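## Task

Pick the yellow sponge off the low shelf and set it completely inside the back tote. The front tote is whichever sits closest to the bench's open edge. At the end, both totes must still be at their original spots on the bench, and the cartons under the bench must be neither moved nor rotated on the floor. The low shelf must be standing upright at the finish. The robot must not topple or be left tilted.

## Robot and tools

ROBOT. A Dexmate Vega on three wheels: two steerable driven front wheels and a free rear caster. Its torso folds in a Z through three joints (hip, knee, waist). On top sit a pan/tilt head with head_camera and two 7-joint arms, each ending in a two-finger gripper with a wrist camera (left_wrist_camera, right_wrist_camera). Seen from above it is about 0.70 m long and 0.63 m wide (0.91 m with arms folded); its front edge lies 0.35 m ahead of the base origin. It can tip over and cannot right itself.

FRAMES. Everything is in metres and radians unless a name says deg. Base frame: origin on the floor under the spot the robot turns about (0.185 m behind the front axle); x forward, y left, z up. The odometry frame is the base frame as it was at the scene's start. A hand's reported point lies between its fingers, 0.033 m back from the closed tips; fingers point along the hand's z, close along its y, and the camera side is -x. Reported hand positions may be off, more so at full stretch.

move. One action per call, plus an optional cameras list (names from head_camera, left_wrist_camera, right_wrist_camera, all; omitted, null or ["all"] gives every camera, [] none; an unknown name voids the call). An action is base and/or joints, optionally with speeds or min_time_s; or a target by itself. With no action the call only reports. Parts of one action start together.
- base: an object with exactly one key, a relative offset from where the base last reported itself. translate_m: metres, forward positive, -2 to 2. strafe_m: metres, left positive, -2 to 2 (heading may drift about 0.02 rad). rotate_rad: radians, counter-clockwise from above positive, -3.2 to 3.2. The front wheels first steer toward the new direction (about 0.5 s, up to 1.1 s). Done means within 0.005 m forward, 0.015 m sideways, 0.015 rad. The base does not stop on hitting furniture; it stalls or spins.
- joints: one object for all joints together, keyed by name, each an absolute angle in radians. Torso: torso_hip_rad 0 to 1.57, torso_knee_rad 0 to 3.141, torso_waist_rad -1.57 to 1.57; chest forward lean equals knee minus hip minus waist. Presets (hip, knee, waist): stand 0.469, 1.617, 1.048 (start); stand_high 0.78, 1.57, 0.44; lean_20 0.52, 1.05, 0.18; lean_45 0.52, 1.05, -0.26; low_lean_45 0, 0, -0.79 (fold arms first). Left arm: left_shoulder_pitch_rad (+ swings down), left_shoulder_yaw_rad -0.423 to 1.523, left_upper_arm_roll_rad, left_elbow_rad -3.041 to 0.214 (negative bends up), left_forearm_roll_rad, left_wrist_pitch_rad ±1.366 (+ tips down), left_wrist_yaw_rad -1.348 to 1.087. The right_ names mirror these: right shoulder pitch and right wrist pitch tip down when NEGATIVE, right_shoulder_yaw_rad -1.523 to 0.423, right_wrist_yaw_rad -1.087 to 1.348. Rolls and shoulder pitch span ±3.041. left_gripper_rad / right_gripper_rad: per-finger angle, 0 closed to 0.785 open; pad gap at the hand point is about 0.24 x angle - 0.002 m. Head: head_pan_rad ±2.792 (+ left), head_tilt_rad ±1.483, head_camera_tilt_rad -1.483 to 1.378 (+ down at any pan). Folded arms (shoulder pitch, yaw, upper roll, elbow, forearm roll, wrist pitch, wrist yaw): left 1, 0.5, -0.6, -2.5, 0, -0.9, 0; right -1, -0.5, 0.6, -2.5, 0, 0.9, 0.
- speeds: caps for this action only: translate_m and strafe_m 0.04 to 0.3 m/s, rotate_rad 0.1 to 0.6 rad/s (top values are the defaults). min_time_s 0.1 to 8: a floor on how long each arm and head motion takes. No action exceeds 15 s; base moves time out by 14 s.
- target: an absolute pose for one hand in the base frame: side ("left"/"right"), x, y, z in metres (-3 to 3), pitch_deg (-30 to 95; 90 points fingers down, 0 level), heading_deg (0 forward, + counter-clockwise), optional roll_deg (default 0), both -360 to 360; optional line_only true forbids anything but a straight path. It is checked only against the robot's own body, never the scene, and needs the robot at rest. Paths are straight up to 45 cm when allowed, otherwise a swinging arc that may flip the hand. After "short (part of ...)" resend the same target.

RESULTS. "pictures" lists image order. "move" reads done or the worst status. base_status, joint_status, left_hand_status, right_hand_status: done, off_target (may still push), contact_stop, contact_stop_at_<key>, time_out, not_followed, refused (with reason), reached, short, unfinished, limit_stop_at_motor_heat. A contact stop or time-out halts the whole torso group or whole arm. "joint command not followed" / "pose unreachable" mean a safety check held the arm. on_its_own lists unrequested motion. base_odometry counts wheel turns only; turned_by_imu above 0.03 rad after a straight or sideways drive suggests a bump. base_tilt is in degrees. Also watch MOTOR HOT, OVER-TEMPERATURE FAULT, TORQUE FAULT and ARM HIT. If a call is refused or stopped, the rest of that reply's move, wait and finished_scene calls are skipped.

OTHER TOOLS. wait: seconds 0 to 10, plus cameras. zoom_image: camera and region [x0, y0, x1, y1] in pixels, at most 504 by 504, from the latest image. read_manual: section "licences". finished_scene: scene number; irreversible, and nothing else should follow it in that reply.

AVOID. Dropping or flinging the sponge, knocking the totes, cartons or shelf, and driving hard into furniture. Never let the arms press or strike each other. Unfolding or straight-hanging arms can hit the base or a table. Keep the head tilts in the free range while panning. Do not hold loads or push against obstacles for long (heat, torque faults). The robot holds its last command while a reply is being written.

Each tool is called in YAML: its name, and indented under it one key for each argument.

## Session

move:
  joints: {"head_pan_rad": 0, "head_camera_tilt_rad": 0.3}

move:
  joints: {"head_pan_rad": -1.3, "head_camera_tilt_rad": 0.3}
  cameras: ["head_camera"]

move:
  joints: {"head_pan_rad": -2.6, "head_camera_tilt_rad": 0.3}
  cameras: ["head_camera"]

move:
  joints: {"head_pan_rad": 1.3, "head_camera_tilt_rad": 0.3}
  cameras: ["head_camera"]

move:
  joints: {"head_pan_rad": 2.6, "head_camera_tilt_rad": 0.3}
  cameras: ["head_camera"]

Scene clock: 0.87 s.
Joint torques (N m): left_arm=[2.4 2.81 -0.18 -5 -0.61 -0.59 -0.18] | right_arm=[-8.69 -0.84 -0.51 -5.28 -0.01 2.06 0.21]
move: done
base_odometry: x=+0.000 y=+0.000 heading=+0.000
turned_by_wheels: +0.000
turned_by_imu: +0.000
base_tilt: forward=+0.2 right=-0.8
base_status: not commanded
joint_positions: torso_hip_rad=+0.469 torso_knee_rad=+1.617 torso_waist_rad=+1.048 left_shoulder_pitch_rad=+2.212 left_shoulder_yaw_rad=-0.004 left_upper_arm_roll_rad=+0.010 left_elbow_rad=-1.116 left_forearm_roll_rad=+0.007 left_wrist_pitch_rad=-0.513 left_wrist_yaw_rad=-0.007 left_gripper_rad=+0.005 right_shoulder_pitch_rad=-2.198 right_shoulder_yaw_rad=-0.010 right_upper_arm_roll_rad=+0.000 right_elbow_rad=-1.087 right_forearm_roll_rad=+0.017 right_wrist_pitch_rad=+0.518 right_wrist_yaw_rad=+0.001 right_gripper_rad=+0.005 head_pan_rad=+0.000 head_tilt_rad=+0.000 head_camera_tilt_rad=+0.300
joint_status: all done
chest: x=-0.0112 y=+0.0000 z=+1.4155 quat_wxyz=(+0.999, +0.000, +0.050, +0.000) (m; base frame)
left_hand: x=+0.2007 y=+0.2167 z=+0.6140 quat_wxyz=(+0.429, +0.005, +0.903, -0.009) pitch_deg=+39.1 heading_deg=-1.5 roll_deg=-0.9 back=up (m; base frame)
right_hand: x=+0.1976 y=-0.2373 z=+0.6073 quat_wxyz=(+0.425, +0.004, +0.905, -0.002) pitch_deg=+39.7 heading_deg=-0.6 roll_deg=-0.1 back=up (m; base frame)
pictures: head_camera, left_wrist_camera, right_wrist_camera
Images, in order (width x height): head_camera 896x560, left_wrist_camera 672x420, right_wrist_camera 672x420.

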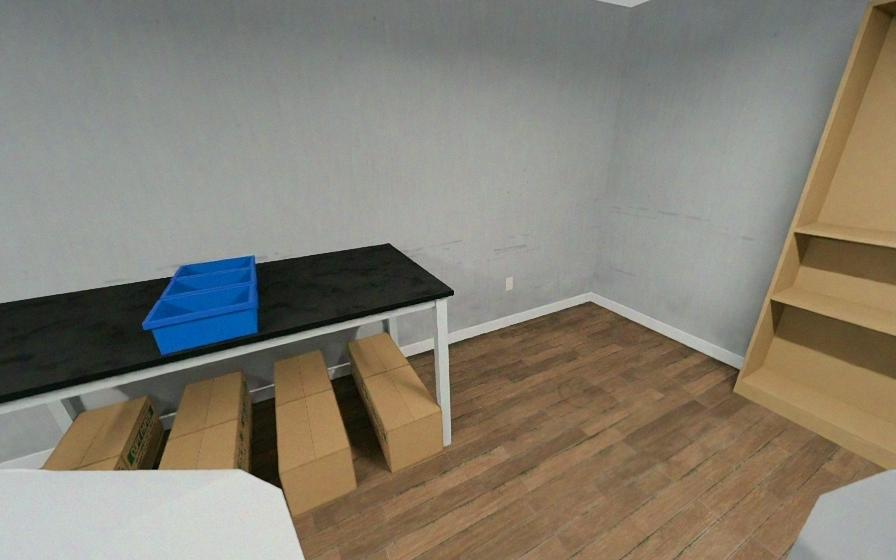

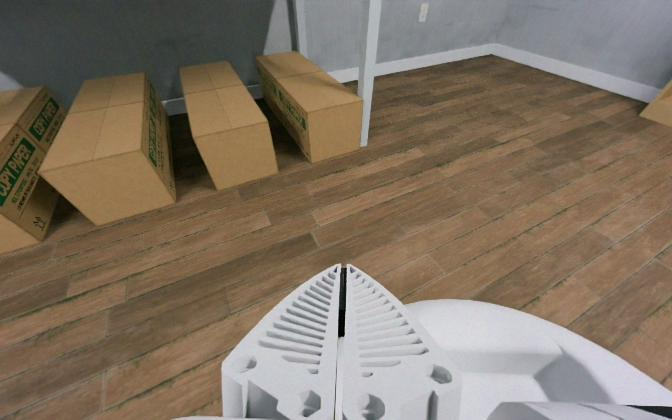

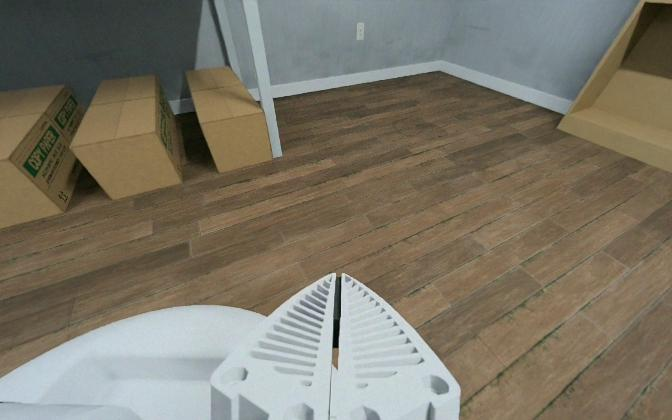

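Scene clock: 2.40 s.
Joint torques (N m): left_arm=[4.3 0.78 -0.46 -3.03 0.14 -1.27 0.01] | right_arm=[-4.85 -2.23 -0.36 -3.14 0.14 2.33 -0.11]
move: done
base_odometry: x=+0.000 y=+0.000 heading=+0.000
turned_by_wheels: +0.000
turned_by_imu: +0.000
base_tilt: forward=+0.2 right=-0.8
base_status: not commanded
joint_positions: torso_hip_rad=+0.469 torso_knee_rad=+1.617 torso_waist_rad=+1.048 left_shoulder_pitch_rad=+2.212 left_shoulder_yaw_rad=-0.004 left_upper_arm_roll_rad=+0.010 left_elbow_rad=-1.116 left_forearm_roll_rad=+0.007 left_wrist_pitch_rad=-0.513 left_wrist_yaw_rad=-0.007 left_gripper_rad=+0.005 right_shoulder_pitch_rad=-2.198 right_shoulder_yaw_rad=-0.010 right_upper_arm_roll_rad=+0.000 right_elbow_rad=-1.087 right_forearm_roll_rad=+0.017 right_wrist_pitch_rad=+0.518 right_wrist_yaw_rad=+0.001 right_gripper_rad=+0.005 head_pan_rad=-1.300 head_tilt_rad=+0.000 head_camera_tilt_rad=+0.300
joint_status: all done
chest: x=-0.0112 y=+0.0000 z=+1.4155 quat_wxyz=(+0.999, +0.000, +0.050, +0.000) (m; base frame)
left_hand: x=+0.2007 y=+0.2167 z=+0.6140 quat_wxyz=(+0.429, +0.005, +0.903, -0.009) pitch_deg=+39.1 heading_deg=-1.5 roll_deg=-0.9 back=up (m; base frame)
right_hand: x=+0.1976 y=-0.2373 z=+0.6073 quat_wxyz=(+0.425, +0.004, +0.905, -0.002) pitch_deg=+39.7 heading_deg=-0.6 roll_deg=-0.1 back=up (m; base frame)
pictures: head_camera
Images, in order (width x height): head_camera 896x560.

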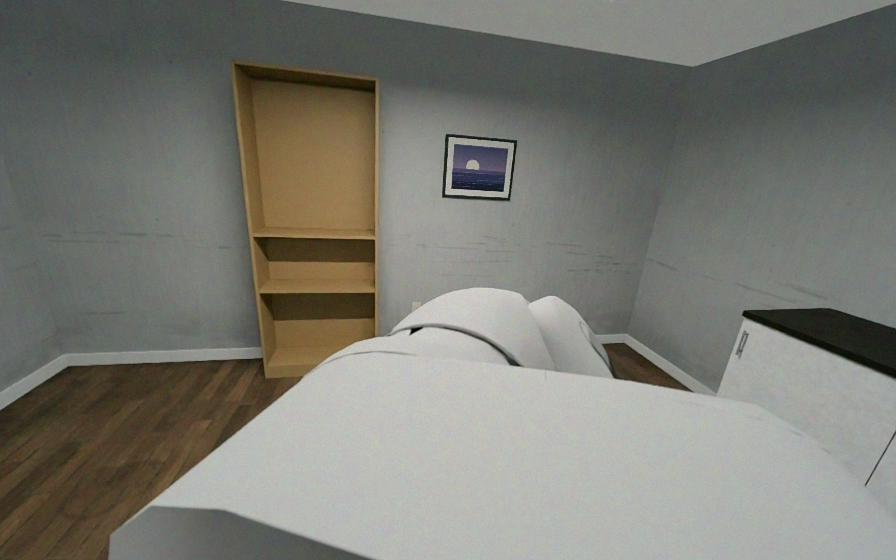

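Scene clock: 3.93 s.
Joint torques (N m): left_arm=[5.85 -1.92 0.42 -2.26 0.7 -2.3 0.03] | right_arm=[-7.6 -1.24 -0.93 -3.26 0.03 1.98 0.06]
move: done
base_odometry: x=+0.000 y=+0.000 heading=+0.000
turned_by_wheels: +0.000
turned_by_imu: +0.000
base_tilt: forward=+0.2 right=-0.8
base_status: not commanded
joint_positions: torso_hip_rad=+0.469 torso_knee_rad=+1.617 torso_waist_rad=+1.048 left_shoulder_pitch_rad=+2.212 left_shoulder_yaw_rad=-0.004 left_upper_arm_roll_rad=+0.010 left_elbow_rad=-1.116 left_forearm_roll_rad=+0.007 left_wrist_pitch_rad=-0.513 left_wrist_yaw_rad=-0.007 left_gripper_rad=+0.005 right_shoulder_pitch_rad=-2.198 right_shoulder_yaw_rad=-0.010 right_upper_arm_roll_rad=+0.000 right_elbow_rad=-1.087 right_forearm_roll_rad=+0.017 right_wrist_pitch_rad=+0.518 right_wrist_yaw_rad=+0.001 right_gripper_rad=+0.005 head_pan_rad=-2.600 head_tilt_rad=+0.000 head_camera_tilt_rad=+0.300
joint_status: all done
chest: x=-0.0112 y=+0.0000 z=+1.4155 quat_wxyz=(+0.999, +0.000, +0.050, +0.000) (m; base frame)
left_hand: x=+0.2007 y=+0.2167 z=+0.6140 quat_wxyz=(+0.429, +0.005, +0.903, -0.009) pitch_deg=+39.1 heading_deg=-1.5 roll_deg=-0.9 back=up (m; base frame)
right_hand: x=+0.1976 y=-0.2373 z=+0.6073 quat_wxyz=(+0.425, +0.004, +0.905, -0.002) pitch_deg=+39.7 heading_deg=-0.6 roll_deg=-0.1 back=up (m; base frame)
pictures: head_camera
Images, in order (width x height): head_camera 896x560.

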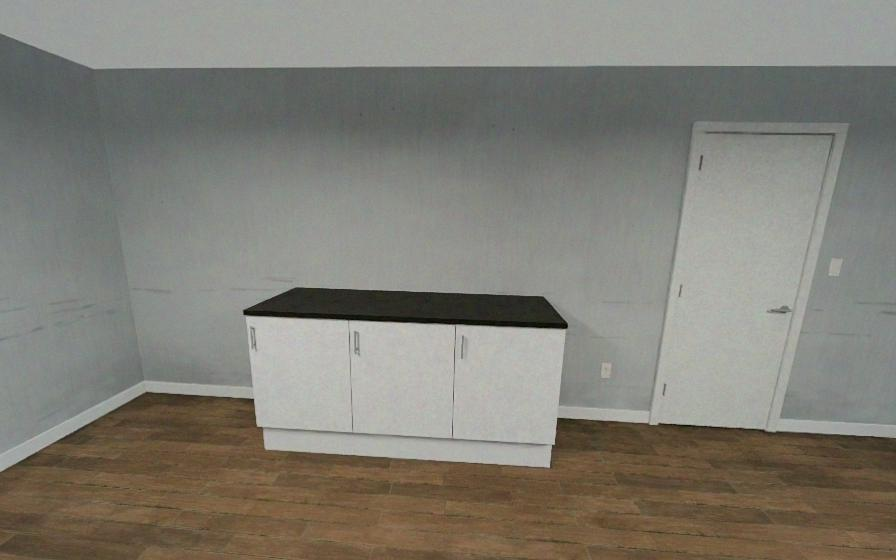

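Scene clock: 7.20 s.
Joint torques (N m): left_arm=[6.72 -3.09 -0.8 -3.37 0.03 -1.82 0.03] | right_arm=[-5.23 0.37 -0.16 -4.88 -0.14 2.6 -0.19]
move: done
base_odometry: x=+0.000 y=+0.000 heading=+0.000
turned_by_wheels: +0.000
turned_by_imu: +0.000
base_tilt: forward=+0.2 right=-0.8
base_status: not commanded
joint_positions: torso_hip_rad=+0.469 torso_knee_rad=+1.617 torso_waist_rad=+1.048 left_shoulder_pitch_rad=+2.212 left_shoulder_yaw_rad=-0.004 left_upper_arm_roll_rad=+0.010 left_elbow_rad=-1.116 left_forearm_roll_rad=+0.007 left_wrist_pitch_rad=-0.513 left_wrist_yaw_rad=-0.007 left_gripper_rad=+0.005 right_shoulder_pitch_rad=-2.198 right_shoulder_yaw_rad=-0.010 right_upper_arm_roll_rad=+0.000 right_elbow_rad=-1.087 right_forearm_roll_rad=+0.017 right_wrist_pitch_rad=+0.518 right_wrist_yaw_rad=+0.001 right_gripper_rad=+0.005 head_pan_rad=+1.300 head_tilt_rad=+0.000 head_camera_tilt_rad=+0.300
joint_status: all done
chest: x=-0.0112 y=+0.0000 z=+1.4155 quat_wxyz=(+0.999, +0.000, +0.050, +0.000) (m; base frame)
left_hand: x=+0.2007 y=+0.2167 z=+0.6140 quat_wxyz=(+0.429, +0.005, +0.903, -0.009) pitch_deg=+39.1 heading_deg=-1.5 roll_deg=-0.9 back=up (m; base frame)
right_hand: x=+0.1976 y=-0.2373 z=+0.6073 quat_wxyz=(+0.425, +0.004, +0.905, -0.002) pitch_deg=+39.7 heading_deg=-0.6 roll_deg=-0.1 back=up (m; base frame)
pictures: head_camera
Images, in order (width x height): head_camera 896x560.

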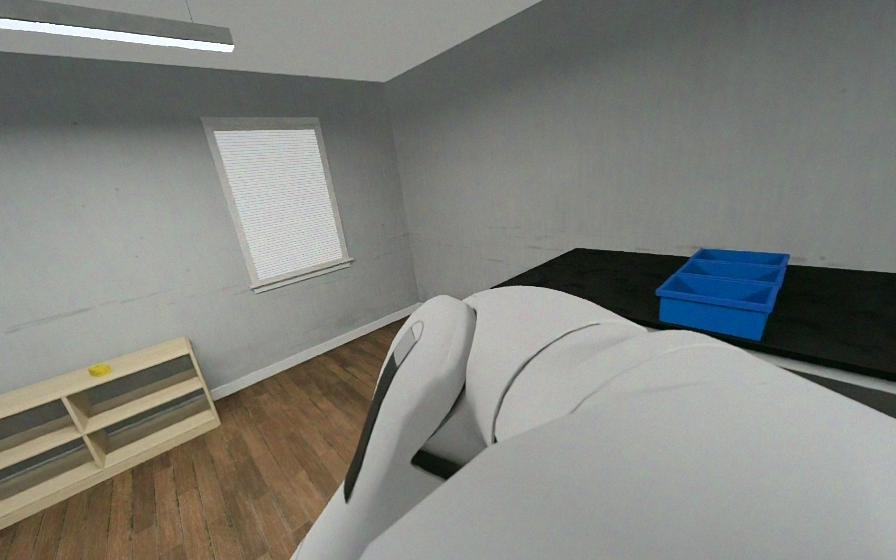

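Scene clock: 8.73 s.
Joint torques (N m): left_arm=[5.91 1.35 0.82 -1.95 0.22 -0.86 0.19] | right_arm=[-5.17 -1.91 -1.1 -5.17 -0.17 2.73 -0.16]
move: done
base_odometry: x=+0.000 y=+0.000 heading=+0.000
turned_by_wheels: +0.000
turned_by_imu: +0.000
base_tilt: forward=+0.3 right=-0.8
base_status: not commanded
joint_positions: torso_hip_rad=+0.469 torso_knee_rad=+1.617 torso_waist_rad=+1.048 left_shoulder_pitch_rad=+2.212 left_shoulder_yaw_rad=-0.004 left_upper_arm_roll_rad=+0.010 left_elbow_rad=-1.116 left_forearm_roll_rad=+0.007 left_wrist_pitch_rad=-0.513 left_wrist_yaw_rad=-0.007 left_gripper_rad=+0.005 right_shoulder_pitch_rad=-2.198 right_shoulder_yaw_rad=-0.010 right_upper_arm_roll_rad=+0.000 right_elbow_rad=-1.087 right_forearm_roll_rad=+0.017 right_wrist_pitch_rad=+0.518 right_wrist_yaw_rad=+0.001 right_gripper_rad=+0.005 head_pan_rad=+2.600 head_tilt_rad=+0.000 head_camera_tilt_rad=+0.300
joint_status: all done
chest: x=-0.0112 y=+0.0000 z=+1.4155 quat_wxyz=(+0.999, +0.000, +0.050, +0.000) (m; base frame)
left_hand: x=+0.2007 y=+0.2167 z=+0.6140 quat_wxyz=(+0.429, +0.005, +0.903, -0.009) pitch_deg=+39.1 heading_deg=-1.5 roll_deg=-0.9 back=up (m; base frame)
right_hand: x=+0.1976 y=-0.2373 z=+0.6073 quat_wxyz=(+0.425, +0.004, +0.905, -0.002) pitch_deg=+39.7 heading_deg=-0.6 roll_deg=-0.1 back=up (m; base frame)
pictures: head_camera
Images, in order (width x height): head_camera 896x560.

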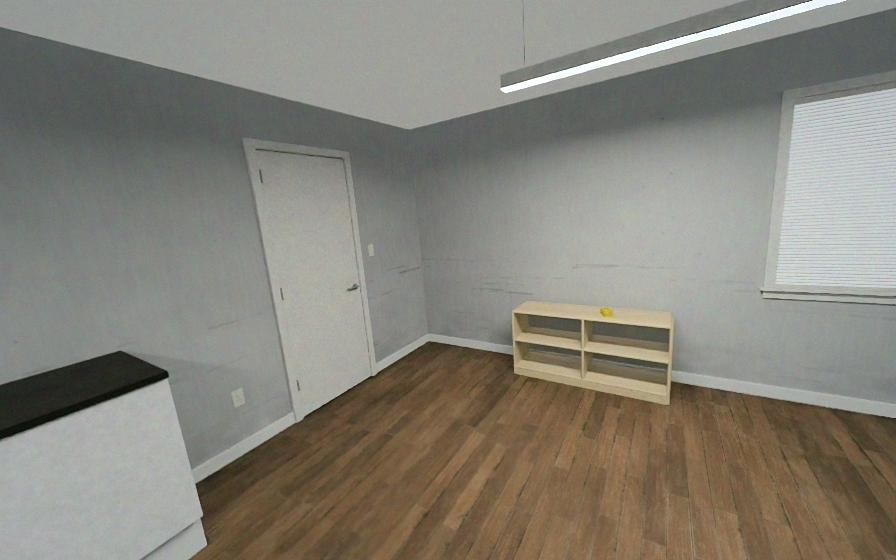

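move:
  base: {"rotate_rad": 2.09}
  joints: {"head_pan_rad": 0, "head_camera_tilt_rad": 0.45}
  cameras: ["head_camera"]

Scene clock: 24.30 s.
Joint torques (N m): left_arm=[5.15 -0.19 0.1 -4.46 -0.72 -1.44 -0.13] | right_arm=[-6.9 -2.1 0.14 -4.51 -0.21 3.54 -0.42]
move: done
base_odometry: x=+0.002 y=-0.001 heading=+2.093
turned_by_wheels: +2.093
turned_by_imu: +2.080
base_tilt: forward=+0.2 right=-0.7
base_status: done
joint_positions: torso_hip_rad=+0.469 torso_knee_rad=+1.617 torso_waist_rad=+1.048 left_shoulder_pitch_rad=+2.212 left_shoulder_yaw_rad=-0.004 left_upper_arm_roll_rad=+0.010 left_elbow_rad=-1.116 left_forearm_roll_rad=+0.007 left_wrist_pitch_rad=-0.513 left_wrist_yaw_rad=-0.007 left_gripper_rad=+0.005 right_shoulder_pitch_rad=-2.198 right_shoulder_yaw_rad=-0.010 right_upper_arm_roll_rad=+0.000 right_elbow_rad=-1.087 right_forearm_roll_rad=+0.017 right_wrist_pitch_rad=+0.518 right_wrist_yaw_rad=+0.001 right_gripper_rad=+0.005 head_pan_rad=+0.000 head_tilt_rad=+0.000 head_camera_tilt_rad=+0.450
joint_status: all done
chest: x=-0.0112 y=+0.0000 z=+1.4155 quat_wxyz=(+0.999, +0.000, +0.050, +0.000) (m; base frame)
left_hand: x=+0.2007 y=+0.2167 z=+0.6140 quat_wxyz=(+0.429, +0.005, +0.903, -0.009) pitch_deg=+39.1 heading_deg=-1.5 roll_deg=-0.9 back=up (m; base frame)
right_hand: x=+0.1976 y=-0.2373 z=+0.6073 quat_wxyz=(+0.425, +0.004, +0.905, -0.002) pitch_deg=+39.7 heading_deg=-0.6 roll_deg=-0.1 back=up (m; base frame)
pictures: head_camera
Images, in order (width x height): head_camera 896x560.

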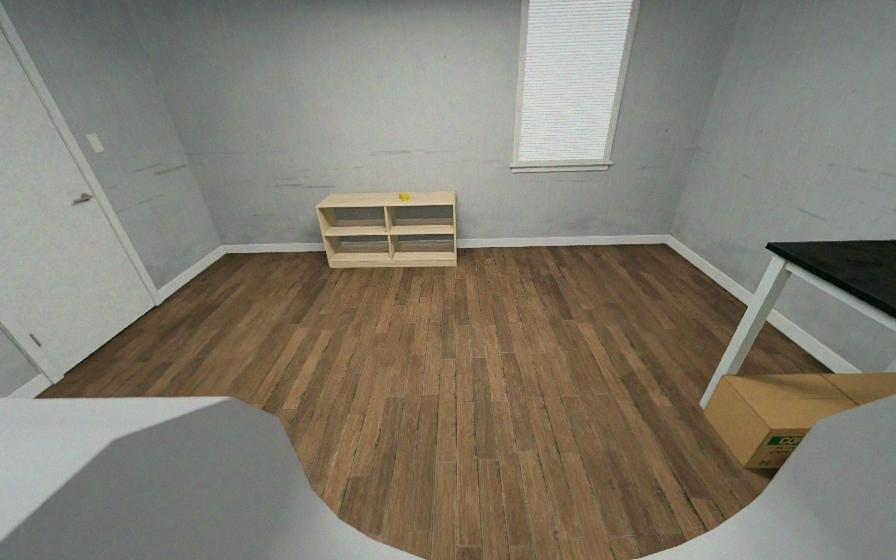

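move:
  base: {"translate_m": 1.65}
  joints: {"head_camera_tilt_rad": 0.6}
  cameras: ["head_camera"]

zoom_image:
  camera: "head_camera"
  region: [300, 220, 420, 300]

Scene clock: 46.57 s.
Joint torques (N m): left_arm=[8.26 -1.58 1.06 -3.97 -0.09 -2.04 0.02] | right_arm=[-6.06 -0.4 1.33 -4.84 0.01 2.53 -0.05]
move: done
base_odometry: x=-0.824 y=+1.428 heading=+2.094
turned_by_wheels: +0.001
turned_by_imu: +0.014
base_tilt: forward=+0.2 right=-0.8
base_status: done
joint_positions: torso_hip_rad=+0.469 torso_knee_rad=+1.617 torso_waist_rad=+1.048 left_shoulder_pitch_rad=+2.212 left_shoulder_yaw_rad=-0.004 left_upper_arm_roll_rad=+0.010 left_elbow_rad=-1.116 left_forearm_roll_rad=+0.007 left_wrist_pitch_rad=-0.513 left_wrist_yaw_rad=-0.007 left_gripper_rad=+0.005 right_shoulder_pitch_rad=-2.198 right_shoulder_yaw_rad=-0.010 right_upper_arm_roll_rad=+0.000 right_elbow_rad=-1.087 right_forearm_roll_rad=+0.017 right_wrist_pitch_rad=+0.518 right_wrist_yaw_rad=+0.001 right_gripper_rad=+0.005 head_pan_rad=+0.000 head_tilt_rad=+0.000 head_camera_tilt_rad=+0.600
joint_status: all done
chest: x=-0.0111 y=+0.0000 z=+1.4155 quat_wxyz=(+0.999, +0.000, +0.050, +0.000) (m; base frame)
left_hand: x=+0.2008 y=+0.2167 z=+0.6140 quat_wxyz=(+0.429, +0.005, +0.903, -0.009) pitch_deg=+39.1 heading_deg=-1.5 roll_deg=-0.9 back=up (m; base frame)
right_hand: x=+0.1976 y=-0.2373 z=+0.6073 quat_wxyz=(+0.425, +0.004, +0.905, -0.002) pitch_deg=+39.7 heading_deg=-0.6 roll_deg=-0.1 back=up (m; base frame)
pictures: head_camera
Images, in order (width x height): head_camera 896x560.

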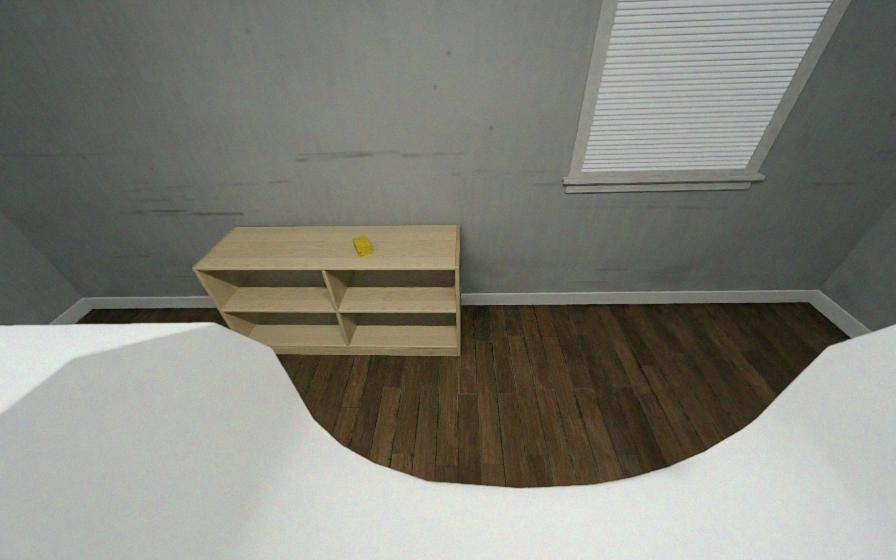

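Scaled by 4.200 from the camera's 896x560 image, which has a finer 960x600 frame.

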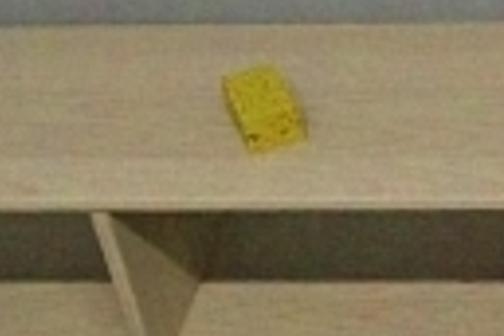

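move:
  base: {"strafe_m": 0.13}
  cameras: []

move:
  base: {"translate_m": 0.58}
  speeds: {"translate_m": 0.15}
  joints: {"head_camera_tilt_rad": 0.75}
  cameras: ["head_camera"]

Scene clock: 70.87 s.
Joint torques (N m): left_arm=[3.22 0.3 2.19 -2.64 0.54 -0.93 -0.24] | right_arm=[-6.24 -1.46 0.33 -4.05 -0.48 1.64 0.28]
move: done
base_odometry: x=-0.936 y=+1.363 heading=+2.096
turned_by_wheels: +0.001
turned_by_imu: +0.005
base_tilt: forward=+0.2 right=-0.8
base_status: done
joint_positions: torso_hip_rad=+0.469 torso_knee_rad=+1.617 torso_waist_rad=+1.048 left_shoulder_pitch_rad=+2.212 left_shoulder_yaw_rad=-0.004 left_upper_arm_roll_rad=+0.010 left_elbow_rad=-1.116 left_forearm_roll_rad=+0.007 left_wrist_pitch_rad=-0.513 left_wrist_yaw_rad=-0.007 left_gripper_rad=+0.005 right_shoulder_pitch_rad=-2.198 right_shoulder_yaw_rad=-0.010 right_upper_arm_roll_rad=+0.000 right_elbow_rad=-1.087 right_forearm_roll_rad=+0.017 right_wrist_pitch_rad=+0.518 right_wrist_yaw_rad=+0.001 right_gripper_rad=+0.005 head_pan_rad=+0.000 head_tilt_rad=+0.000 head_camera_tilt_rad=+0.600
joint_status: not commanded
chest: x=-0.0112 y=+0.0000 z=+1.4155 quat_wxyz=(+0.999, +0.000, +0.050, +0.000) (m; base frame)
left_hand: x=+0.2007 y=+0.2167 z=+0.6140 quat_wxyz=(+0.429, +0.005, +0.903, -0.009) pitch_deg=+39.1 heading_deg=-1.5 roll_deg=-0.9 back=up (m; base frame)
right_hand: x=+0.1976 y=-0.2373 z=+0.6073 quat_wxyz=(+0.425, +0.004, +0.905, -0.002) pitch_deg=+39.7 heading_deg=-0.6 roll_deg=-0.1 back=up (m; base frame)
pictures: none
No camera images: "cameras" was empty.

Scene clock: 76.40 s.
Joint torques (N m): left_arm=[6.29 -2.54 -0.5 -4.15 0.55 -0.57 0.29] | right_arm=[-5.73 -1.74 0.86 -3.6 -0.18 1.66 -0.05]
move: done
base_odometry: x=-1.229 y=+1.864 heading=+2.095
turned_by_wheels: -0.001
turned_by_imu: +0.005
base_tilt: forward=+0.2 right=-0.8
base_status: done
joint_positions: torso_hip_rad=+0.469 torso_knee_rad=+1.617 torso_waist_rad=+1.048 left_shoulder_pitch_rad=+2.212 left_shoulder_yaw_rad=-0.004 left_upper_arm_roll_rad=+0.010 left_elbow_rad=-1.116 left_forearm_roll_rad=+0.007 left_wrist_pitch_rad=-0.513 left_wrist_yaw_rad=-0.007 left_gripper_rad=+0.005 right_shoulder_pitch_rad=-2.198 right_shoulder_yaw_rad=-0.010 right_upper_arm_roll_rad=+0.000 right_elbow_rad=-1.087 right_forearm_roll_rad=+0.017 right_wrist_pitch_rad=+0.518 right_wrist_yaw_rad=+0.001 right_gripper_rad=+0.005 head_pan_rad=+0.000 head_tilt_rad=+0.000 head_camera_tilt_rad=+0.750
joint_status: all done
chest: x=-0.0111 y=+0.0000 z=+1.4155 quat_wxyz=(+0.999, +0.000, +0.050, +0.000) (m; base frame)
left_hand: x=+0.2007 y=+0.2167 z=+0.6140 quat_wxyz=(+0.429, +0.005, +0.903, -0.009) pitch_deg=+39.1 heading_deg=-1.5 roll_deg=-0.9 back=up (m; base frame)
right_hand: x=+0.1976 y=-0.2373 z=+0.6073 quat_wxyz=(+0.425, +0.004, +0.905, -0.002) pitch_deg=+39.7 heading_deg=-0.6 roll_deg=-0.1 back=up (m; base frame)
pictures: head_camera
Images, in order (width x height): head_camera 896x560.

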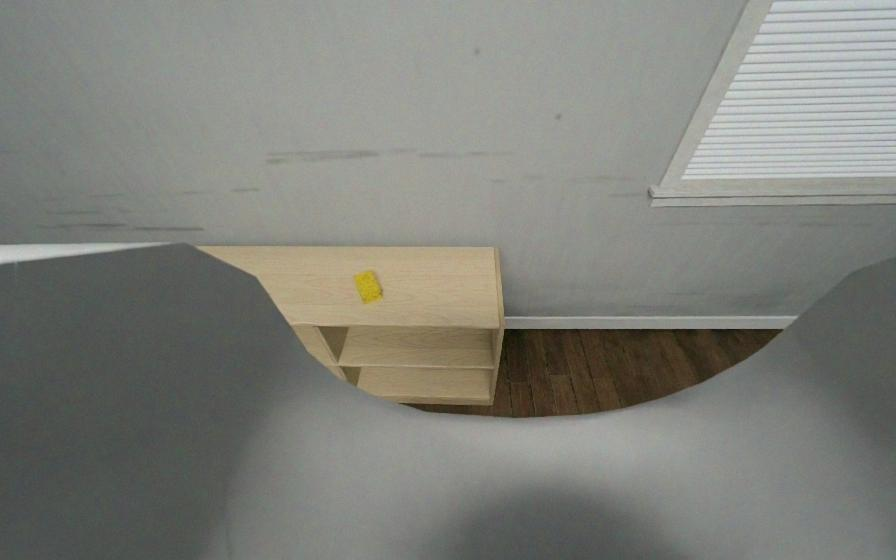

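move:
  base: {"translate_m": 0.06}
  speeds: {"translate_m": 0.1}
  cameras: []

move:
  target: {"side": "right", "x": 0.28, "y": -0.26, "z": 0.85, "pitch_deg": 10, "heading_deg": 0}
  cameras: []

move:
  target: {"side": "left", "x": 0.35, "y": 0.24, "z": 0.9, "pitch_deg": 30, "heading_deg": 0}
  cameras: []

move:
  joints: {"torso_waist_rad": 0.65, "head_camera_tilt_rad": 0.5, "left_gripper_rad": 0.5}
  cameras: []

move:
  joints: {"left_shoulder_pitch_rad": 1.396, "left_shoulder_yaw_rad": 0.05, "left_upper_arm_roll_rad": 0, "left_elbow_rad": -2.007, "left_forearm_roll_rad": 0, "left_wrist_pitch_rad": 0.95, "left_wrist_yaw_rad": 0}
  cameras: ["head_camera", "left_wrist_camera"]

Scene clock: 88.30 s.
Joint torques (N m): left_arm=[5.04 -1.06 0.74 -2.53 0.23 -1.89 -0.26] | right_arm=[-7.56 -0.9 0.49 -4.89 -0.15 2.07 -0.45]
move: done
base_odometry: x=-1.259 y=+1.916 heading=+2.094
turned_by_wheels: -0.001
turned_by_imu: +0.000
base_tilt: forward=+0.2 right=-0.8
base_status: done
joint_positions: torso_hip_rad=+0.469 torso_knee_rad=+1.617 torso_waist_rad=+1.048 left_shoulder_pitch_rad=+2.212 left_shoulder_yaw_rad=-0.004 left_upper_arm_roll_rad=+0.010 left_elbow_rad=-1.116 left_forearm_roll_rad=+0.007 left_wrist_pitch_rad=-0.513 left_wrist_yaw_rad=-0.007 left_gripper_rad=+0.005 right_shoulder_pitch_rad=-2.198 right_shoulder_yaw_rad=-0.010 right_upper_arm_roll_rad=+0.000 right_elbow_rad=-1.087 right_forearm_roll_rad=+0.017 right_wrist_pitch_rad=+0.518 right_wrist_yaw_rad=+0.001 right_gripper_rad=+0.005 head_pan_rad=+0.000 head_tilt_rad=+0.000 head_camera_tilt_rad=+0.750
joint_status: not commanded
chest: x=-0.0111 y=+0.0000 z=+1.4155 quat_wxyz=(+0.999, +0.000, +0.050, +0.000) (m; base frame)
left_hand: x=+0.2007 y=+0.2167 z=+0.6140 quat_wxyz=(+0.429, +0.005, +0.903, -0.009) pitch_deg=+39.1 heading_deg=-1.5 roll_deg=-0.9 back=up (m; base frame)
right_hand: x=+0.1976 y=-0.2373 z=+0.6073 quat_wxyz=(+0.425, +0.004, +0.905, -0.002) pitch_deg=+39.7 heading_deg=-0.6 roll_deg=-0.1 back=up (m; base frame)
pictures: none
No camera images: "cameras" was empty.

Scene clock: 91.10 s.
Joint torques (N m): left_arm=[2.7 1.95 -0.86 -3.67 0.35 -0.9 -0.03] | right_arm=[-11.44 -1.86 2.78 -10.57 0.5 3.1 -0.01]
move: done
base_odometry: x=-1.259 y=+1.916 heading=+2.094
turned_by_wheels: +0.000
turned_by_imu: +0.000
base_tilt: forward=+0.2 right=-0.8
base_status: not commanded
joint_positions: torso_hip_rad=+0.469 torso_knee_rad=+1.617 torso_waist_rad=+1.048 left_shoulder_pitch_rad=+2.212 left_shoulder_yaw_rad=-0.004 left_upper_arm_roll_rad=+0.010 left_elbow_rad=-1.116 left_forearm_roll_rad=+0.007 left_wrist_pitch_rad=-0.513 left_wrist_yaw_rad=-0.007 left_gripper_rad=+0.005 right_shoulder_pitch_rad=-2.392 right_shoulder_yaw_rad=-0.046 right_upper_arm_roll_rad=+0.032 right_elbow_rad=-1.447 right_forearm_roll_rad=+0.086 right_wrist_pitch_rad=+0.863 right_wrist_yaw_rad=+0.057 right_gripper_rad=+0.005 head_pan_rad=+0.000 head_tilt_rad=+0.000 head_camera_tilt_rad=+0.750
joint_status: not commanded
chest: x=-0.0111 y=+0.0000 z=+1.4155 quat_wxyz=(+0.999, +0.000, +0.050, +0.000) (m; base frame)
left_hand: x=+0.2007 y=+0.2167 z=+0.6140 quat_wxyz=(+0.429, +0.005, +0.903, -0.009) pitch_deg=+39.1 heading_deg=-1.5 roll_deg=-0.9 back=up (m; base frame)
right_hand: x=+0.2795 y=-0.2596 z=+0.8472 quat_wxyz=(+0.641, +0.000, +0.768, +0.000) pitch_deg=+10.3 heading_deg=+0.0 roll_deg=+0.0 back=up (m; base frame)
right_hand_status: reached (straight line, planned for 1.6 s): 3 mm and 0.3 deg off.
pictures: none
No camera images: "cameras" was empty.

Scene clock: 96.70 s.
Joint torques (N m): left_arm=[10.24 2.43 -1.83 -12.42 -0.32 -0.5 -0.27] | right_arm=[-14.14 -3.3 3.42 -11.43 -0.22 2.25 0.23]
move: done
base_odometry: x=-1.259 y=+1.916 heading=+2.094
turned_by_wheels: +0.000
turned_by_imu: +0.001
base_tilt: forward=+0.2 right=-0.7
base_status: not commanded
joint_positions: torso_hip_rad=+0.469 torso_knee_rad=+1.617 torso_waist_rad=+1.048 left_shoulder_pitch_rad=+2.537 left_shoulder_yaw_rad=+0.008 left_upper_arm_roll_rad=-0.032 left_elbow_rad=-2.397 left_forearm_roll_rad=-0.024 left_wrist_pitch_rad=+0.284 left_wrist_yaw_rad=-0.017 left_gripper_rad=+0.005 right_shoulder_pitch_rad=-2.393 right_shoulder_yaw_rad=-0.047 right_upper_arm_roll_rad=+0.032 right_elbow_rad=-1.450 right_forearm_roll_rad=+0.087 right_wrist_pitch_rad=+0.866 right_wrist_yaw_rad=+0.058 right_gripper_rad=+0.005 head_pan_rad=+0.000 head_tilt_rad=+0.000 head_camera_tilt_rad=+0.750
joint_status: not commanded
chest: x=-0.0111 y=+0.0000 z=+1.4155 quat_wxyz=(+0.999, +0.000, +0.050, +0.000) (m; base frame)
left_hand: x=+0.3497 y=+0.2399 z=+0.8989 quat_wxyz=(+0.500, +0.000, +0.866, +0.000) pitch_deg=+30.0 heading_deg=+0.0 roll_deg=+0.0 back=up (m; base frame)
left_hand_status: reached (straight line, planned for 4.4 s): 1 mm and 0.0 deg off.
right_hand: x=+0.2801 y=-0.2598 z=+0.8499 quat_wxyz=(+0.643, +0.000, +0.766, +0.000) pitch_deg=+10.0 heading_deg=+0.0 roll_deg=+0.0 back=up (m; base frame)
pictures: none
No camera images: "cameras" was empty.

Scene clock: 99.47 s.
Joint torques (N m): left_arm=[15.51 -0.69 -5.7 -7.34 -0.34 -0.33 -0.04] | right_arm=[-20.41 -3.11 2.43 -5.54 -0.14 2.75 0.15]
move: done
base_odometry: x=-1.259 y=+1.916 heading=+2.094
turned_by_wheels: +0.000
turned_by_imu: +0.000
base_tilt: forward=+0.2 right=-0.8
base_status: not commanded
joint_positions: torso_hip_rad=+0.469 torso_knee_rad=+1.617 torso_waist_rad=+0.650 left_shoulder_pitch_rad=+2.537 left_shoulder_yaw_rad=+0.008 left_upper_arm_roll_rad=-0.032 left_elbow_rad=-2.401 left_forearm_roll_rad=-0.024 left_wrist_pitch_rad=+0.287 left_wrist_yaw_rad=-0.017 left_gripper_rad=+0.500 right_shoulder_pitch_rad=-2.393 right_shoulder_yaw_rad=-0.047 right_upper_arm_roll_rad=+0.032 right_elbow_rad=-1.450 right_forearm_roll_rad=+0.087 right_wrist_pitch_rad=+0.866 right_wrist_yaw_rad=+0.058 right_gripper_rad=+0.005 head_pan_rad=+0.000 head_tilt_rad=+0.000 head_camera_tilt_rad=+0.500
joint_status: all done
chest: x=+0.1639 y=+0.0000 z=+1.3859 quat_wxyz=(+0.969, +0.000, +0.246, +0.000) (m; base frame)
left_hand: x=+0.2972 y=+0.2399 z=+0.7708 quat_wxyz=(+0.319, +0.000, +0.948, +0.000) pitch_deg=+52.8 heading_deg=+0.0 roll_deg=+0.0 back=up (m; base frame)
right_hand: x=+0.2132 y=-0.2598 z=+0.7517 quat_wxyz=(+0.479, +0.000, +0.878, +0.000) pitch_deg=+32.8 heading_deg=+0.0 roll_deg=+0.0 back=up (m; base frame)
pictures: none
No camera images: "cameras" was empty.

Scene clock: 104.57 s.
Joint torques (N m): left_arm=[-15.91 2.01 2.09 -9.47 0.89 -0.82 0.04] | right_arm=[-20.44 -2.43 4.54 -6.81 0.17 2.05 -0.05]
move: done
base_odometry: x=-1.259 y=+1.916 heading=+2.094
turned_by_wheels: +0.000
turned_by_imu: +0.001
base_tilt: forward=+0.3 right=-0.8
base_status: not commanded
joint_positions: torso_hip_rad=+0.469 torso_knee_rad=+1.617 torso_waist_rad=+0.650 left_shoulder_pitch_rad=+1.400 left_shoulder_yaw_rad=+0.050 left_upper_arm_roll_rad=+0.000 left_elbow_rad=-2.009 left_forearm_roll_rad=+0.000 left_wrist_pitch_rad=+0.948 left_wrist_yaw_rad=+0.000 left_gripper_rad=+0.500 right_shoulder_pitch_rad=-2.393 right_shoulder_yaw_rad=-0.047 right_upper_arm_roll_rad=+0.032 right_elbow_rad=-1.450 right_forearm_roll_rad=+0.087 right_wrist_pitch_rad=+0.866 right_wrist_yaw_rad=+0.058 right_gripper_rad=+0.005 head_pan_rad=+0.000 head_tilt_rad=+0.000 head_camera_tilt_rad=+0.500
joint_status: all done
chest: x=+0.1639 y=+0.0000 z=+1.3859 quat_wxyz=(+0.969, +0.000, +0.246, +0.000) (m; base frame)
left_hand: x=+0.6692 y=+0.2492 z=+0.7506 quat_wxyz=(+0.359, +0.016, +0.933, +0.019) pitch_deg=+47.9 heading_deg=+2.1 roll_deg=+4.0 back=up (m; base frame)
right_hand: x=+0.2132 y=-0.2598 z=+0.7517 quat_wxyz=(+0.479, +0.000, +0.878, +0.000) pitch_deg=+32.8 heading_deg=+0.0 roll_deg=+0.0 back=up (m; base frame)
pictures: head_camera, left_wrist_camera
Images, in order (width x height): head_camera 896x560, left_wrist_camera 672x420.

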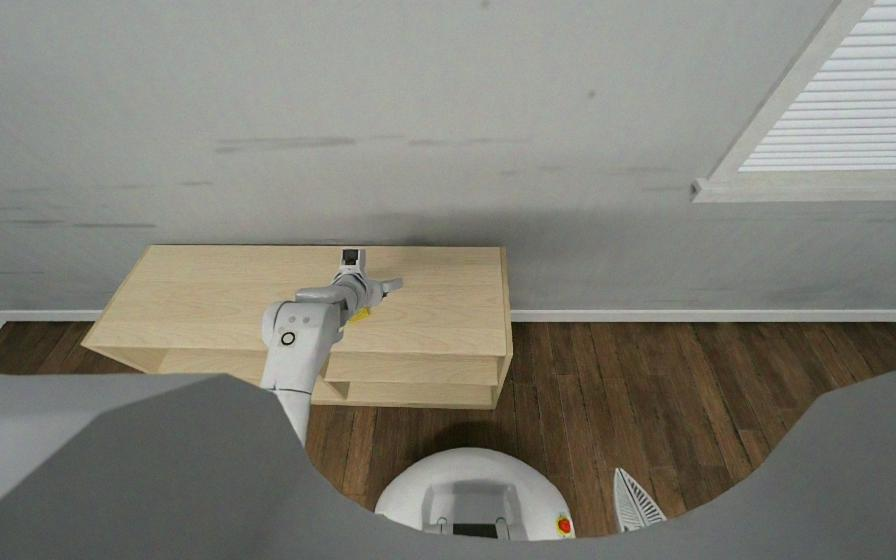

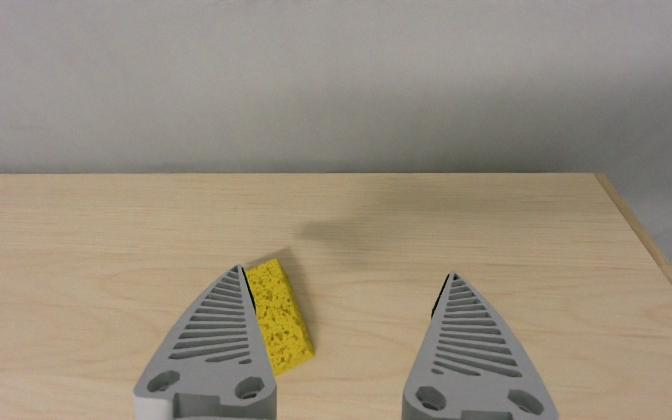

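move:
  target: {"side": "left", "x": 0.66, "y": 0.32, "z": 0.75, "pitch_deg": 60, "heading_deg": 21, "line_only": true}
  cameras: ["left_wrist_camera"]

Scene clock: 113.40 s.
Joint torques (N m): left_arm=[-17.14 -1.62 -1.8 -7.52 0.08 -1.31 -0.07] | right_arm=[-20.53 -2.08 2.83 -6.24 -0.18 2.37 -0.21]
move: done
base_odometry: x=-1.259 y=+1.916 heading=+2.094
turned_by_wheels: +0.000
turned_by_imu: +0.001
base_tilt: forward=+0.3 right=-0.8
base_status: not commanded
joint_positions: torso_hip_rad=+0.469 torso_knee_rad=+1.617 torso_waist_rad=+0.650 left_shoulder_pitch_rad=+1.142 left_shoulder_yaw_rad=-0.208 left_upper_arm_roll_rad=-0.234 left_elbow_rad=-1.970 left_forearm_roll_rad=-0.005 left_wrist_pitch_rad=+1.315 left_wrist_yaw_rad=+0.220 left_gripper_rad=+0.500 right_shoulder_pitch_rad=-2.393 right_shoulder_yaw_rad=-0.047 right_upper_arm_roll_rad=+0.032 right_elbow_rad=-1.450 right_forearm_roll_rad=+0.087 right_wrist_pitch_rad=+0.866 right_wrist_yaw_rad=+0.058 right_gripper_rad=+0.005 head_pan_rad=+0.000 head_tilt_rad=+0.000 head_camera_tilt_rad=+0.500
joint_status: not commanded
chest: x=+0.1639 y=+0.0000 z=+1.3859 quat_wxyz=(+0.969, +0.000, +0.246, +0.000) (m; base frame)
left_hand: x=+0.6602 y=+0.3197 z=+0.7501 quat_wxyz=(+0.256, -0.174, +0.950, +0.047) pitch_deg=+59.8 heading_deg=+20.8 roll_deg=+0.1 back=up (m; base frame)
left_hand_status: reached (straight line, planned for 1.5 s): 0 mm and 0.3 deg off.
right_hand: x=+0.2132 y=-0.2598 z=+0.7517 quat_wxyz=(+0.479, +0.000, +0.878, +0.000) pitch_deg=+32.8 heading_deg=+0.0 roll_deg=+0.0 back=up (m; base frame)
pictures: left_wrist_camera
Images, in order (width x height): left_wrist_camera 672x420.

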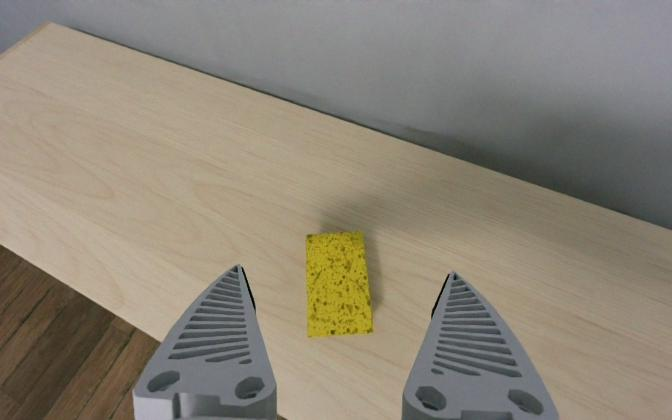

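move:
  target: {"side": "left", "x": 0.662, "y": 0.330, "z": 0.69, "pitch_deg": 60, "heading_deg": 24, "line_only": true}
  cameras: ["left_wrist_camera"]

Scene clock: 127.80 s.
Joint torques (N m): left_arm=[-18.76 1.95 1.82 -9.49 -0.09 -0.87 0.36] | right_arm=[-20.97 -2.3 4.56 -6.63 0.61 2.55 0.33]
move: done
base_odometry: x=-1.259 y=+1.916 heading=+2.094
turned_by_wheels: +0.000
turned_by_imu: +0.001
base_tilt: forward=+0.3 right=-0.8
base_status: not commanded
joint_positions: torso_hip_rad=+0.469 torso_knee_rad=+1.617 torso_waist_rad=+0.650 left_shoulder_pitch_rad=+1.124 left_shoulder_yaw_rad=-0.221 left_upper_arm_roll_rad=-0.283 left_elbow_rad=-1.742 left_forearm_roll_rad=-0.004 left_wrist_pitch_rad=+1.094 left_wrist_yaw_rad=+0.233 left_gripper_rad=+0.500 right_shoulder_pitch_rad=-2.393 right_shoulder_yaw_rad=-0.047 right_upper_arm_roll_rad=+0.032 right_elbow_rad=-1.450 right_forearm_roll_rad=+0.087 right_wrist_pitch_rad=+0.866 right_wrist_yaw_rad=+0.058 right_gripper_rad=+0.005 head_pan_rad=+0.000 head_tilt_rad=+0.000 head_camera_tilt_rad=+0.500
joint_status: not commanded
chest: x=+0.1639 y=+0.0000 z=+1.3859 quat_wxyz=(+0.969, +0.000, +0.246, +0.000) (m; base frame)
left_hand: x=+0.6619 y=+0.3298 z=+0.6908 quat_wxyz=(+0.253, -0.200, +0.945, +0.054) pitch_deg=+60.0 heading_deg=+24.0 roll_deg=+0.0 back=up (m; base frame)
left_hand_status: reached (straight line, planned for 1.1 s): 1 mm and 0.1 deg off.
right_hand: x=+0.2132 y=-0.2598 z=+0.7517 quat_wxyz=(+0.479, +0.000, +0.878, +0.000) pitch_deg=+32.8 heading_deg=+0.0 roll_deg=+0.0 back=up (m; base frame)
pictures: left_wrist_camera
Images, in order (width x height): left_wrist_camera 672x420.

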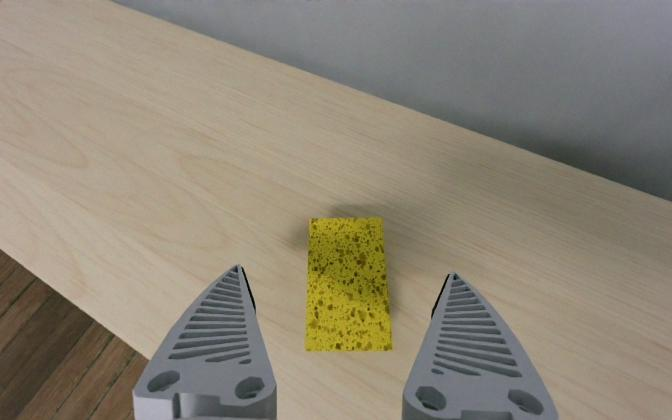

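move:
  target: {"side": "left", "x": 0.670, "y": 0.3335, "z": 0.645, "pitch_deg": 60, "heading_deg": 24, "line_only": true}
  cameras: ["left_wrist_camera"]

Scene clock: 140.63 s.
Joint torques (N m): left_arm=[-18.69 2.68 0.95 -9.29 -1.05 -0.37 -0.44] | right_arm=[-19.04 -2.31 2.97 -6.09 -0.21 1.73 -0.1]
move: done
base_odometry: x=-1.259 y=+1.916 heading=+2.094
turned_by_wheels: +0.000
turned_by_imu: +0.001
base_tilt: forward=+0.3 right=-0.8
base_status: not commanded
joint_positions: torso_hip_rad=+0.469 torso_knee_rad=+1.617 torso_waist_rad=+0.650 left_shoulder_pitch_rad=+1.077 left_shoulder_yaw_rad=-0.189 left_upper_arm_roll_rad=-0.303 left_elbow_rad=-1.517 left_forearm_roll_rad=-0.007 left_wrist_pitch_rad=+0.922 left_wrist_yaw_rad=+0.215 left_gripper_rad=+0.500 right_shoulder_pitch_rad=-2.393 right_shoulder_yaw_rad=-0.047 right_upper_arm_roll_rad=+0.032 right_elbow_rad=-1.450 right_forearm_roll_rad=+0.087 right_wrist_pitch_rad=+0.866 right_wrist_yaw_rad=+0.058 right_gripper_rad=+0.005 head_pan_rad=+0.000 head_tilt_rad=+0.000 head_camera_tilt_rad=+0.500
joint_status: not commanded
chest: x=+0.1639 y=+0.0000 z=+1.3859 quat_wxyz=(+0.969, +0.000, +0.246, +0.000) (m; base frame)
left_hand: x=+0.6697 y=+0.3334 z=+0.6456 quat_wxyz=(+0.253, -0.201, +0.945, +0.054) pitch_deg=+60.0 heading_deg=+24.0 roll_deg=+0.0 back=up (m; base frame)
left_hand_status: reached (straight line, planned for 1.1 s): 1 mm and 0.0 deg off.
right_hand: x=+0.2132 y=-0.2598 z=+0.7517 quat_wxyz=(+0.479, +0.000, +0.878, +0.000) pitch_deg=+32.8 heading_deg=+0.0 roll_deg=+0.0 back=up (m; base frame)
pictures: left_wrist_camera
Images, in order (width x height): left_wrist_camera 672x420.

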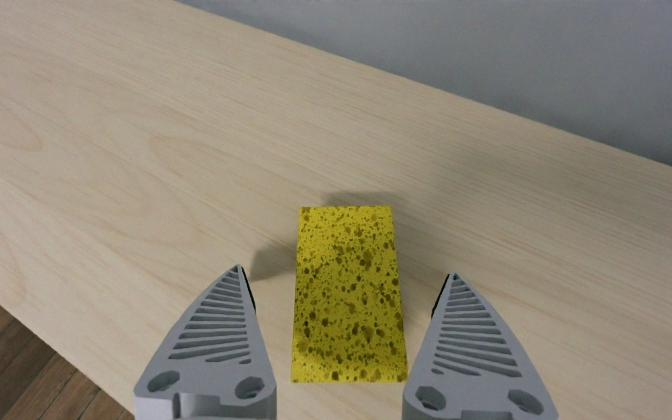

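move:
  target: {"side": "left", "x": 0.6705, "y": 0.333, "z": 0.648, "pitch_deg": 60, "heading_deg": 24, "line_only": true}
  cameras: []

move:
  joints: {"left_gripper_rad": 0.3}
  cameras: ["left_wrist_camera"]

move:
  joints: {"left_gripper_rad": 0.23}
  cameras: ["left_wrist_camera"]

Scene clock: 160.03 s.
Joint torques (N m): left_arm=[-6.96 0.1 4.91 -11.79 0.49 -1.43 0.51] | right_arm=[-21.66 -1.27 3.37 -6.71 -0.05 2.31 -0.17]
move: done
base_odometry: x=-1.259 y=+1.916 heading=+2.094
turned_by_wheels: +0.000
turned_by_imu: +0.001
base_tilt: forward=+0.3 right=-0.7
base_status: not commanded
joint_positions: torso_hip_rad=+0.469 torso_knee_rad=+1.617 torso_waist_rad=+0.650 left_shoulder_pitch_rad=+1.077 left_shoulder_yaw_rad=-0.190 left_upper_arm_roll_rad=-0.303 left_elbow_rad=-1.523 left_forearm_roll_rad=-0.007 left_wrist_pitch_rad=+0.928 left_wrist_yaw_rad=+0.217 left_gripper_rad=+0.500 right_shoulder_pitch_rad=-2.393 right_shoulder_yaw_rad=-0.047 right_upper_arm_roll_rad=+0.032 right_elbow_rad=-1.450 right_forearm_roll_rad=+0.087 right_wrist_pitch_rad=+0.866 right_wrist_yaw_rad=+0.058 right_gripper_rad=+0.005 head_pan_rad=+0.000 head_tilt_rad=+0.000 head_camera_tilt_rad=+0.500
joint_status: not commanded
chest: x=+0.1639 y=+0.0000 z=+1.3859 quat_wxyz=(+0.969, +0.000, +0.246, +0.000) (m; base frame)
left_hand: x=+0.6705 y=+0.3332 z=+0.6474 quat_wxyz=(+0.253, -0.201, +0.945, +0.054) pitch_deg=+60.0 heading_deg=+24.0 roll_deg=+0.0 back=up (m; base frame)
left_hand_status: reached (straight line, planned for 0.2 s): 1 mm and 0.0 deg off.
right_hand: x=+0.2132 y=-0.2598 z=+0.7517 quat_wxyz=(+0.479, +0.000, +0.878, +0.000) pitch_deg=+32.8 heading_deg=+0.0 roll_deg=+0.0 back=up (m; base frame)
pictures: none
No camera images: "cameras" was empty.

Scene clock: 160.73 s.
Joint torques (N m): left_arm=[-4.89 -0.45 4.36 -12.55 -0.12 -0.61 0.39] | right_arm=[-20.74 -0.55 3.89 -6.34 0.04 2.16 0.26]
move: done
base_odometry: x=-1.259 y=+1.916 heading=+2.094
turned_by_wheels: +0.000
turned_by_imu: +0.000
base_tilt: forward=+0.2 right=-0.8
base_status: not commanded
joint_positions: torso_hip_rad=+0.469 torso_knee_rad=+1.617 torso_waist_rad=+0.650 left_shoulder_pitch_rad=+1.077 left_shoulder_yaw_rad=-0.191 left_upper_arm_roll_rad=-0.302 left_elbow_rad=-1.525 left_forearm_roll_rad=-0.007 left_wrist_pitch_rad=+0.930 left_wrist_yaw_rad=+0.217 left_gripper_rad=+0.300 right_shoulder_pitch_rad=-2.393 right_shoulder_yaw_rad=-0.047 right_upper_arm_roll_rad=+0.032 right_elbow_rad=-1.450 right_forearm_roll_rad=+0.087 right_wrist_pitch_rad=+0.866 right_wrist_yaw_rad=+0.058 right_gripper_rad=+0.005 head_pan_rad=+0.000 head_tilt_rad=+0.000 head_camera_tilt_rad=+0.500
joint_status: all done
chest: x=+0.1639 y=+0.0000 z=+1.3859 quat_wxyz=(+0.969, +0.000, +0.246, +0.000) (m; base frame)
left_hand: x=+0.6706 y=+0.3331 z=+0.6480 quat_wxyz=(+0.253, -0.201, +0.945, +0.054) pitch_deg=+60.0 heading_deg=+24.0 roll_deg=+0.0 back=up (m; base frame)
right_hand: x=+0.2132 y=-0.2598 z=+0.7517 quat_wxyz=(+0.479, +0.000, +0.878, +0.000) pitch_deg=+32.8 heading_deg=+0.0 roll_deg=+0.0 back=up (m; base frame)
pictures: left_wrist_camera
Images, in order (width x height): left_wrist_camera 672x420.

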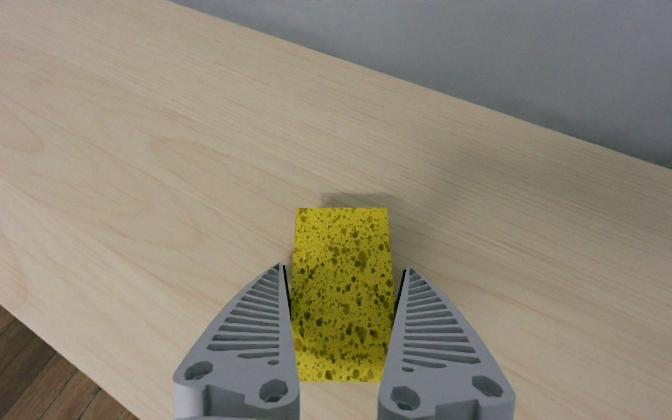

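Scene clock: 161.27 s.
Joint torques (N m): left_arm=[-5.55 -0.84 4.83 -10.31 0.64 -1.38 0.38] | right_arm=[-21.08 -3.08 4 -6.26 -0.34 2.52 -0.03]
move: done
base_odometry: x=-1.259 y=+1.916 heading=+2.094
turned_by_wheels: +0.000
turned_by_imu: +0.000
base_tilt: forward=+0.3 right=-0.8
base_status: not commanded
joint_positions: torso_hip_rad=+0.469 torso_knee_rad=+1.617 torso_waist_rad=+0.650 left_shoulder_pitch_rad=+1.077 left_shoulder_yaw_rad=-0.191 left_upper_arm_roll_rad=-0.302 left_elbow_rad=-1.526 left_forearm_roll_rad=-0.007 left_wrist_pitch_rad=+0.930 left_wrist_yaw_rad=+0.217 left_gripper_rad=+0.230 right_shoulder_pitch_rad=-2.393 right_shoulder_yaw_rad=-0.047 right_upper_arm_roll_rad=+0.032 right_elbow_rad=-1.450 right_forearm_roll_rad=+0.087 right_wrist_pitch_rad=+0.866 right_wrist_yaw_rad=+0.058 right_gripper_rad=+0.005 head_pan_rad=+0.000 head_tilt_rad=+0.000 head_camera_tilt_rad=+0.500
joint_status: all done
chest: x=+0.1639 y=+0.0000 z=+1.3859 quat_wxyz=(+0.969, +0.000, +0.246, +0.000) (m; base frame)
left_hand: x=+0.6707 y=+0.3331 z=+0.6481 quat_wxyz=(+0.253, -0.201, +0.945, +0.054) pitch_deg=+60.0 heading_deg=+24.0 roll_deg=+0.0 back=up (m; base frame)
right_hand: x=+0.2132 y=-0.2598 z=+0.7517 quat_wxyz=(+0.479, +0.000, +0.878, +0.000) pitch_deg=+32.8 heading_deg=+0.0 roll_deg=+0.0 back=up (m; base frame)
pictures: left_wrist_camera
Images, in order (width x height): left_wrist_camera 672x420.

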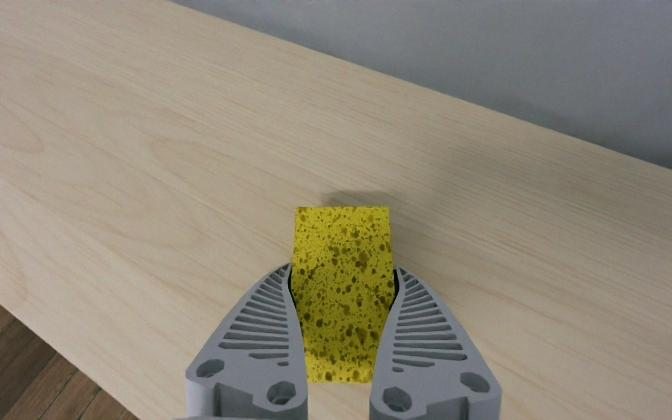

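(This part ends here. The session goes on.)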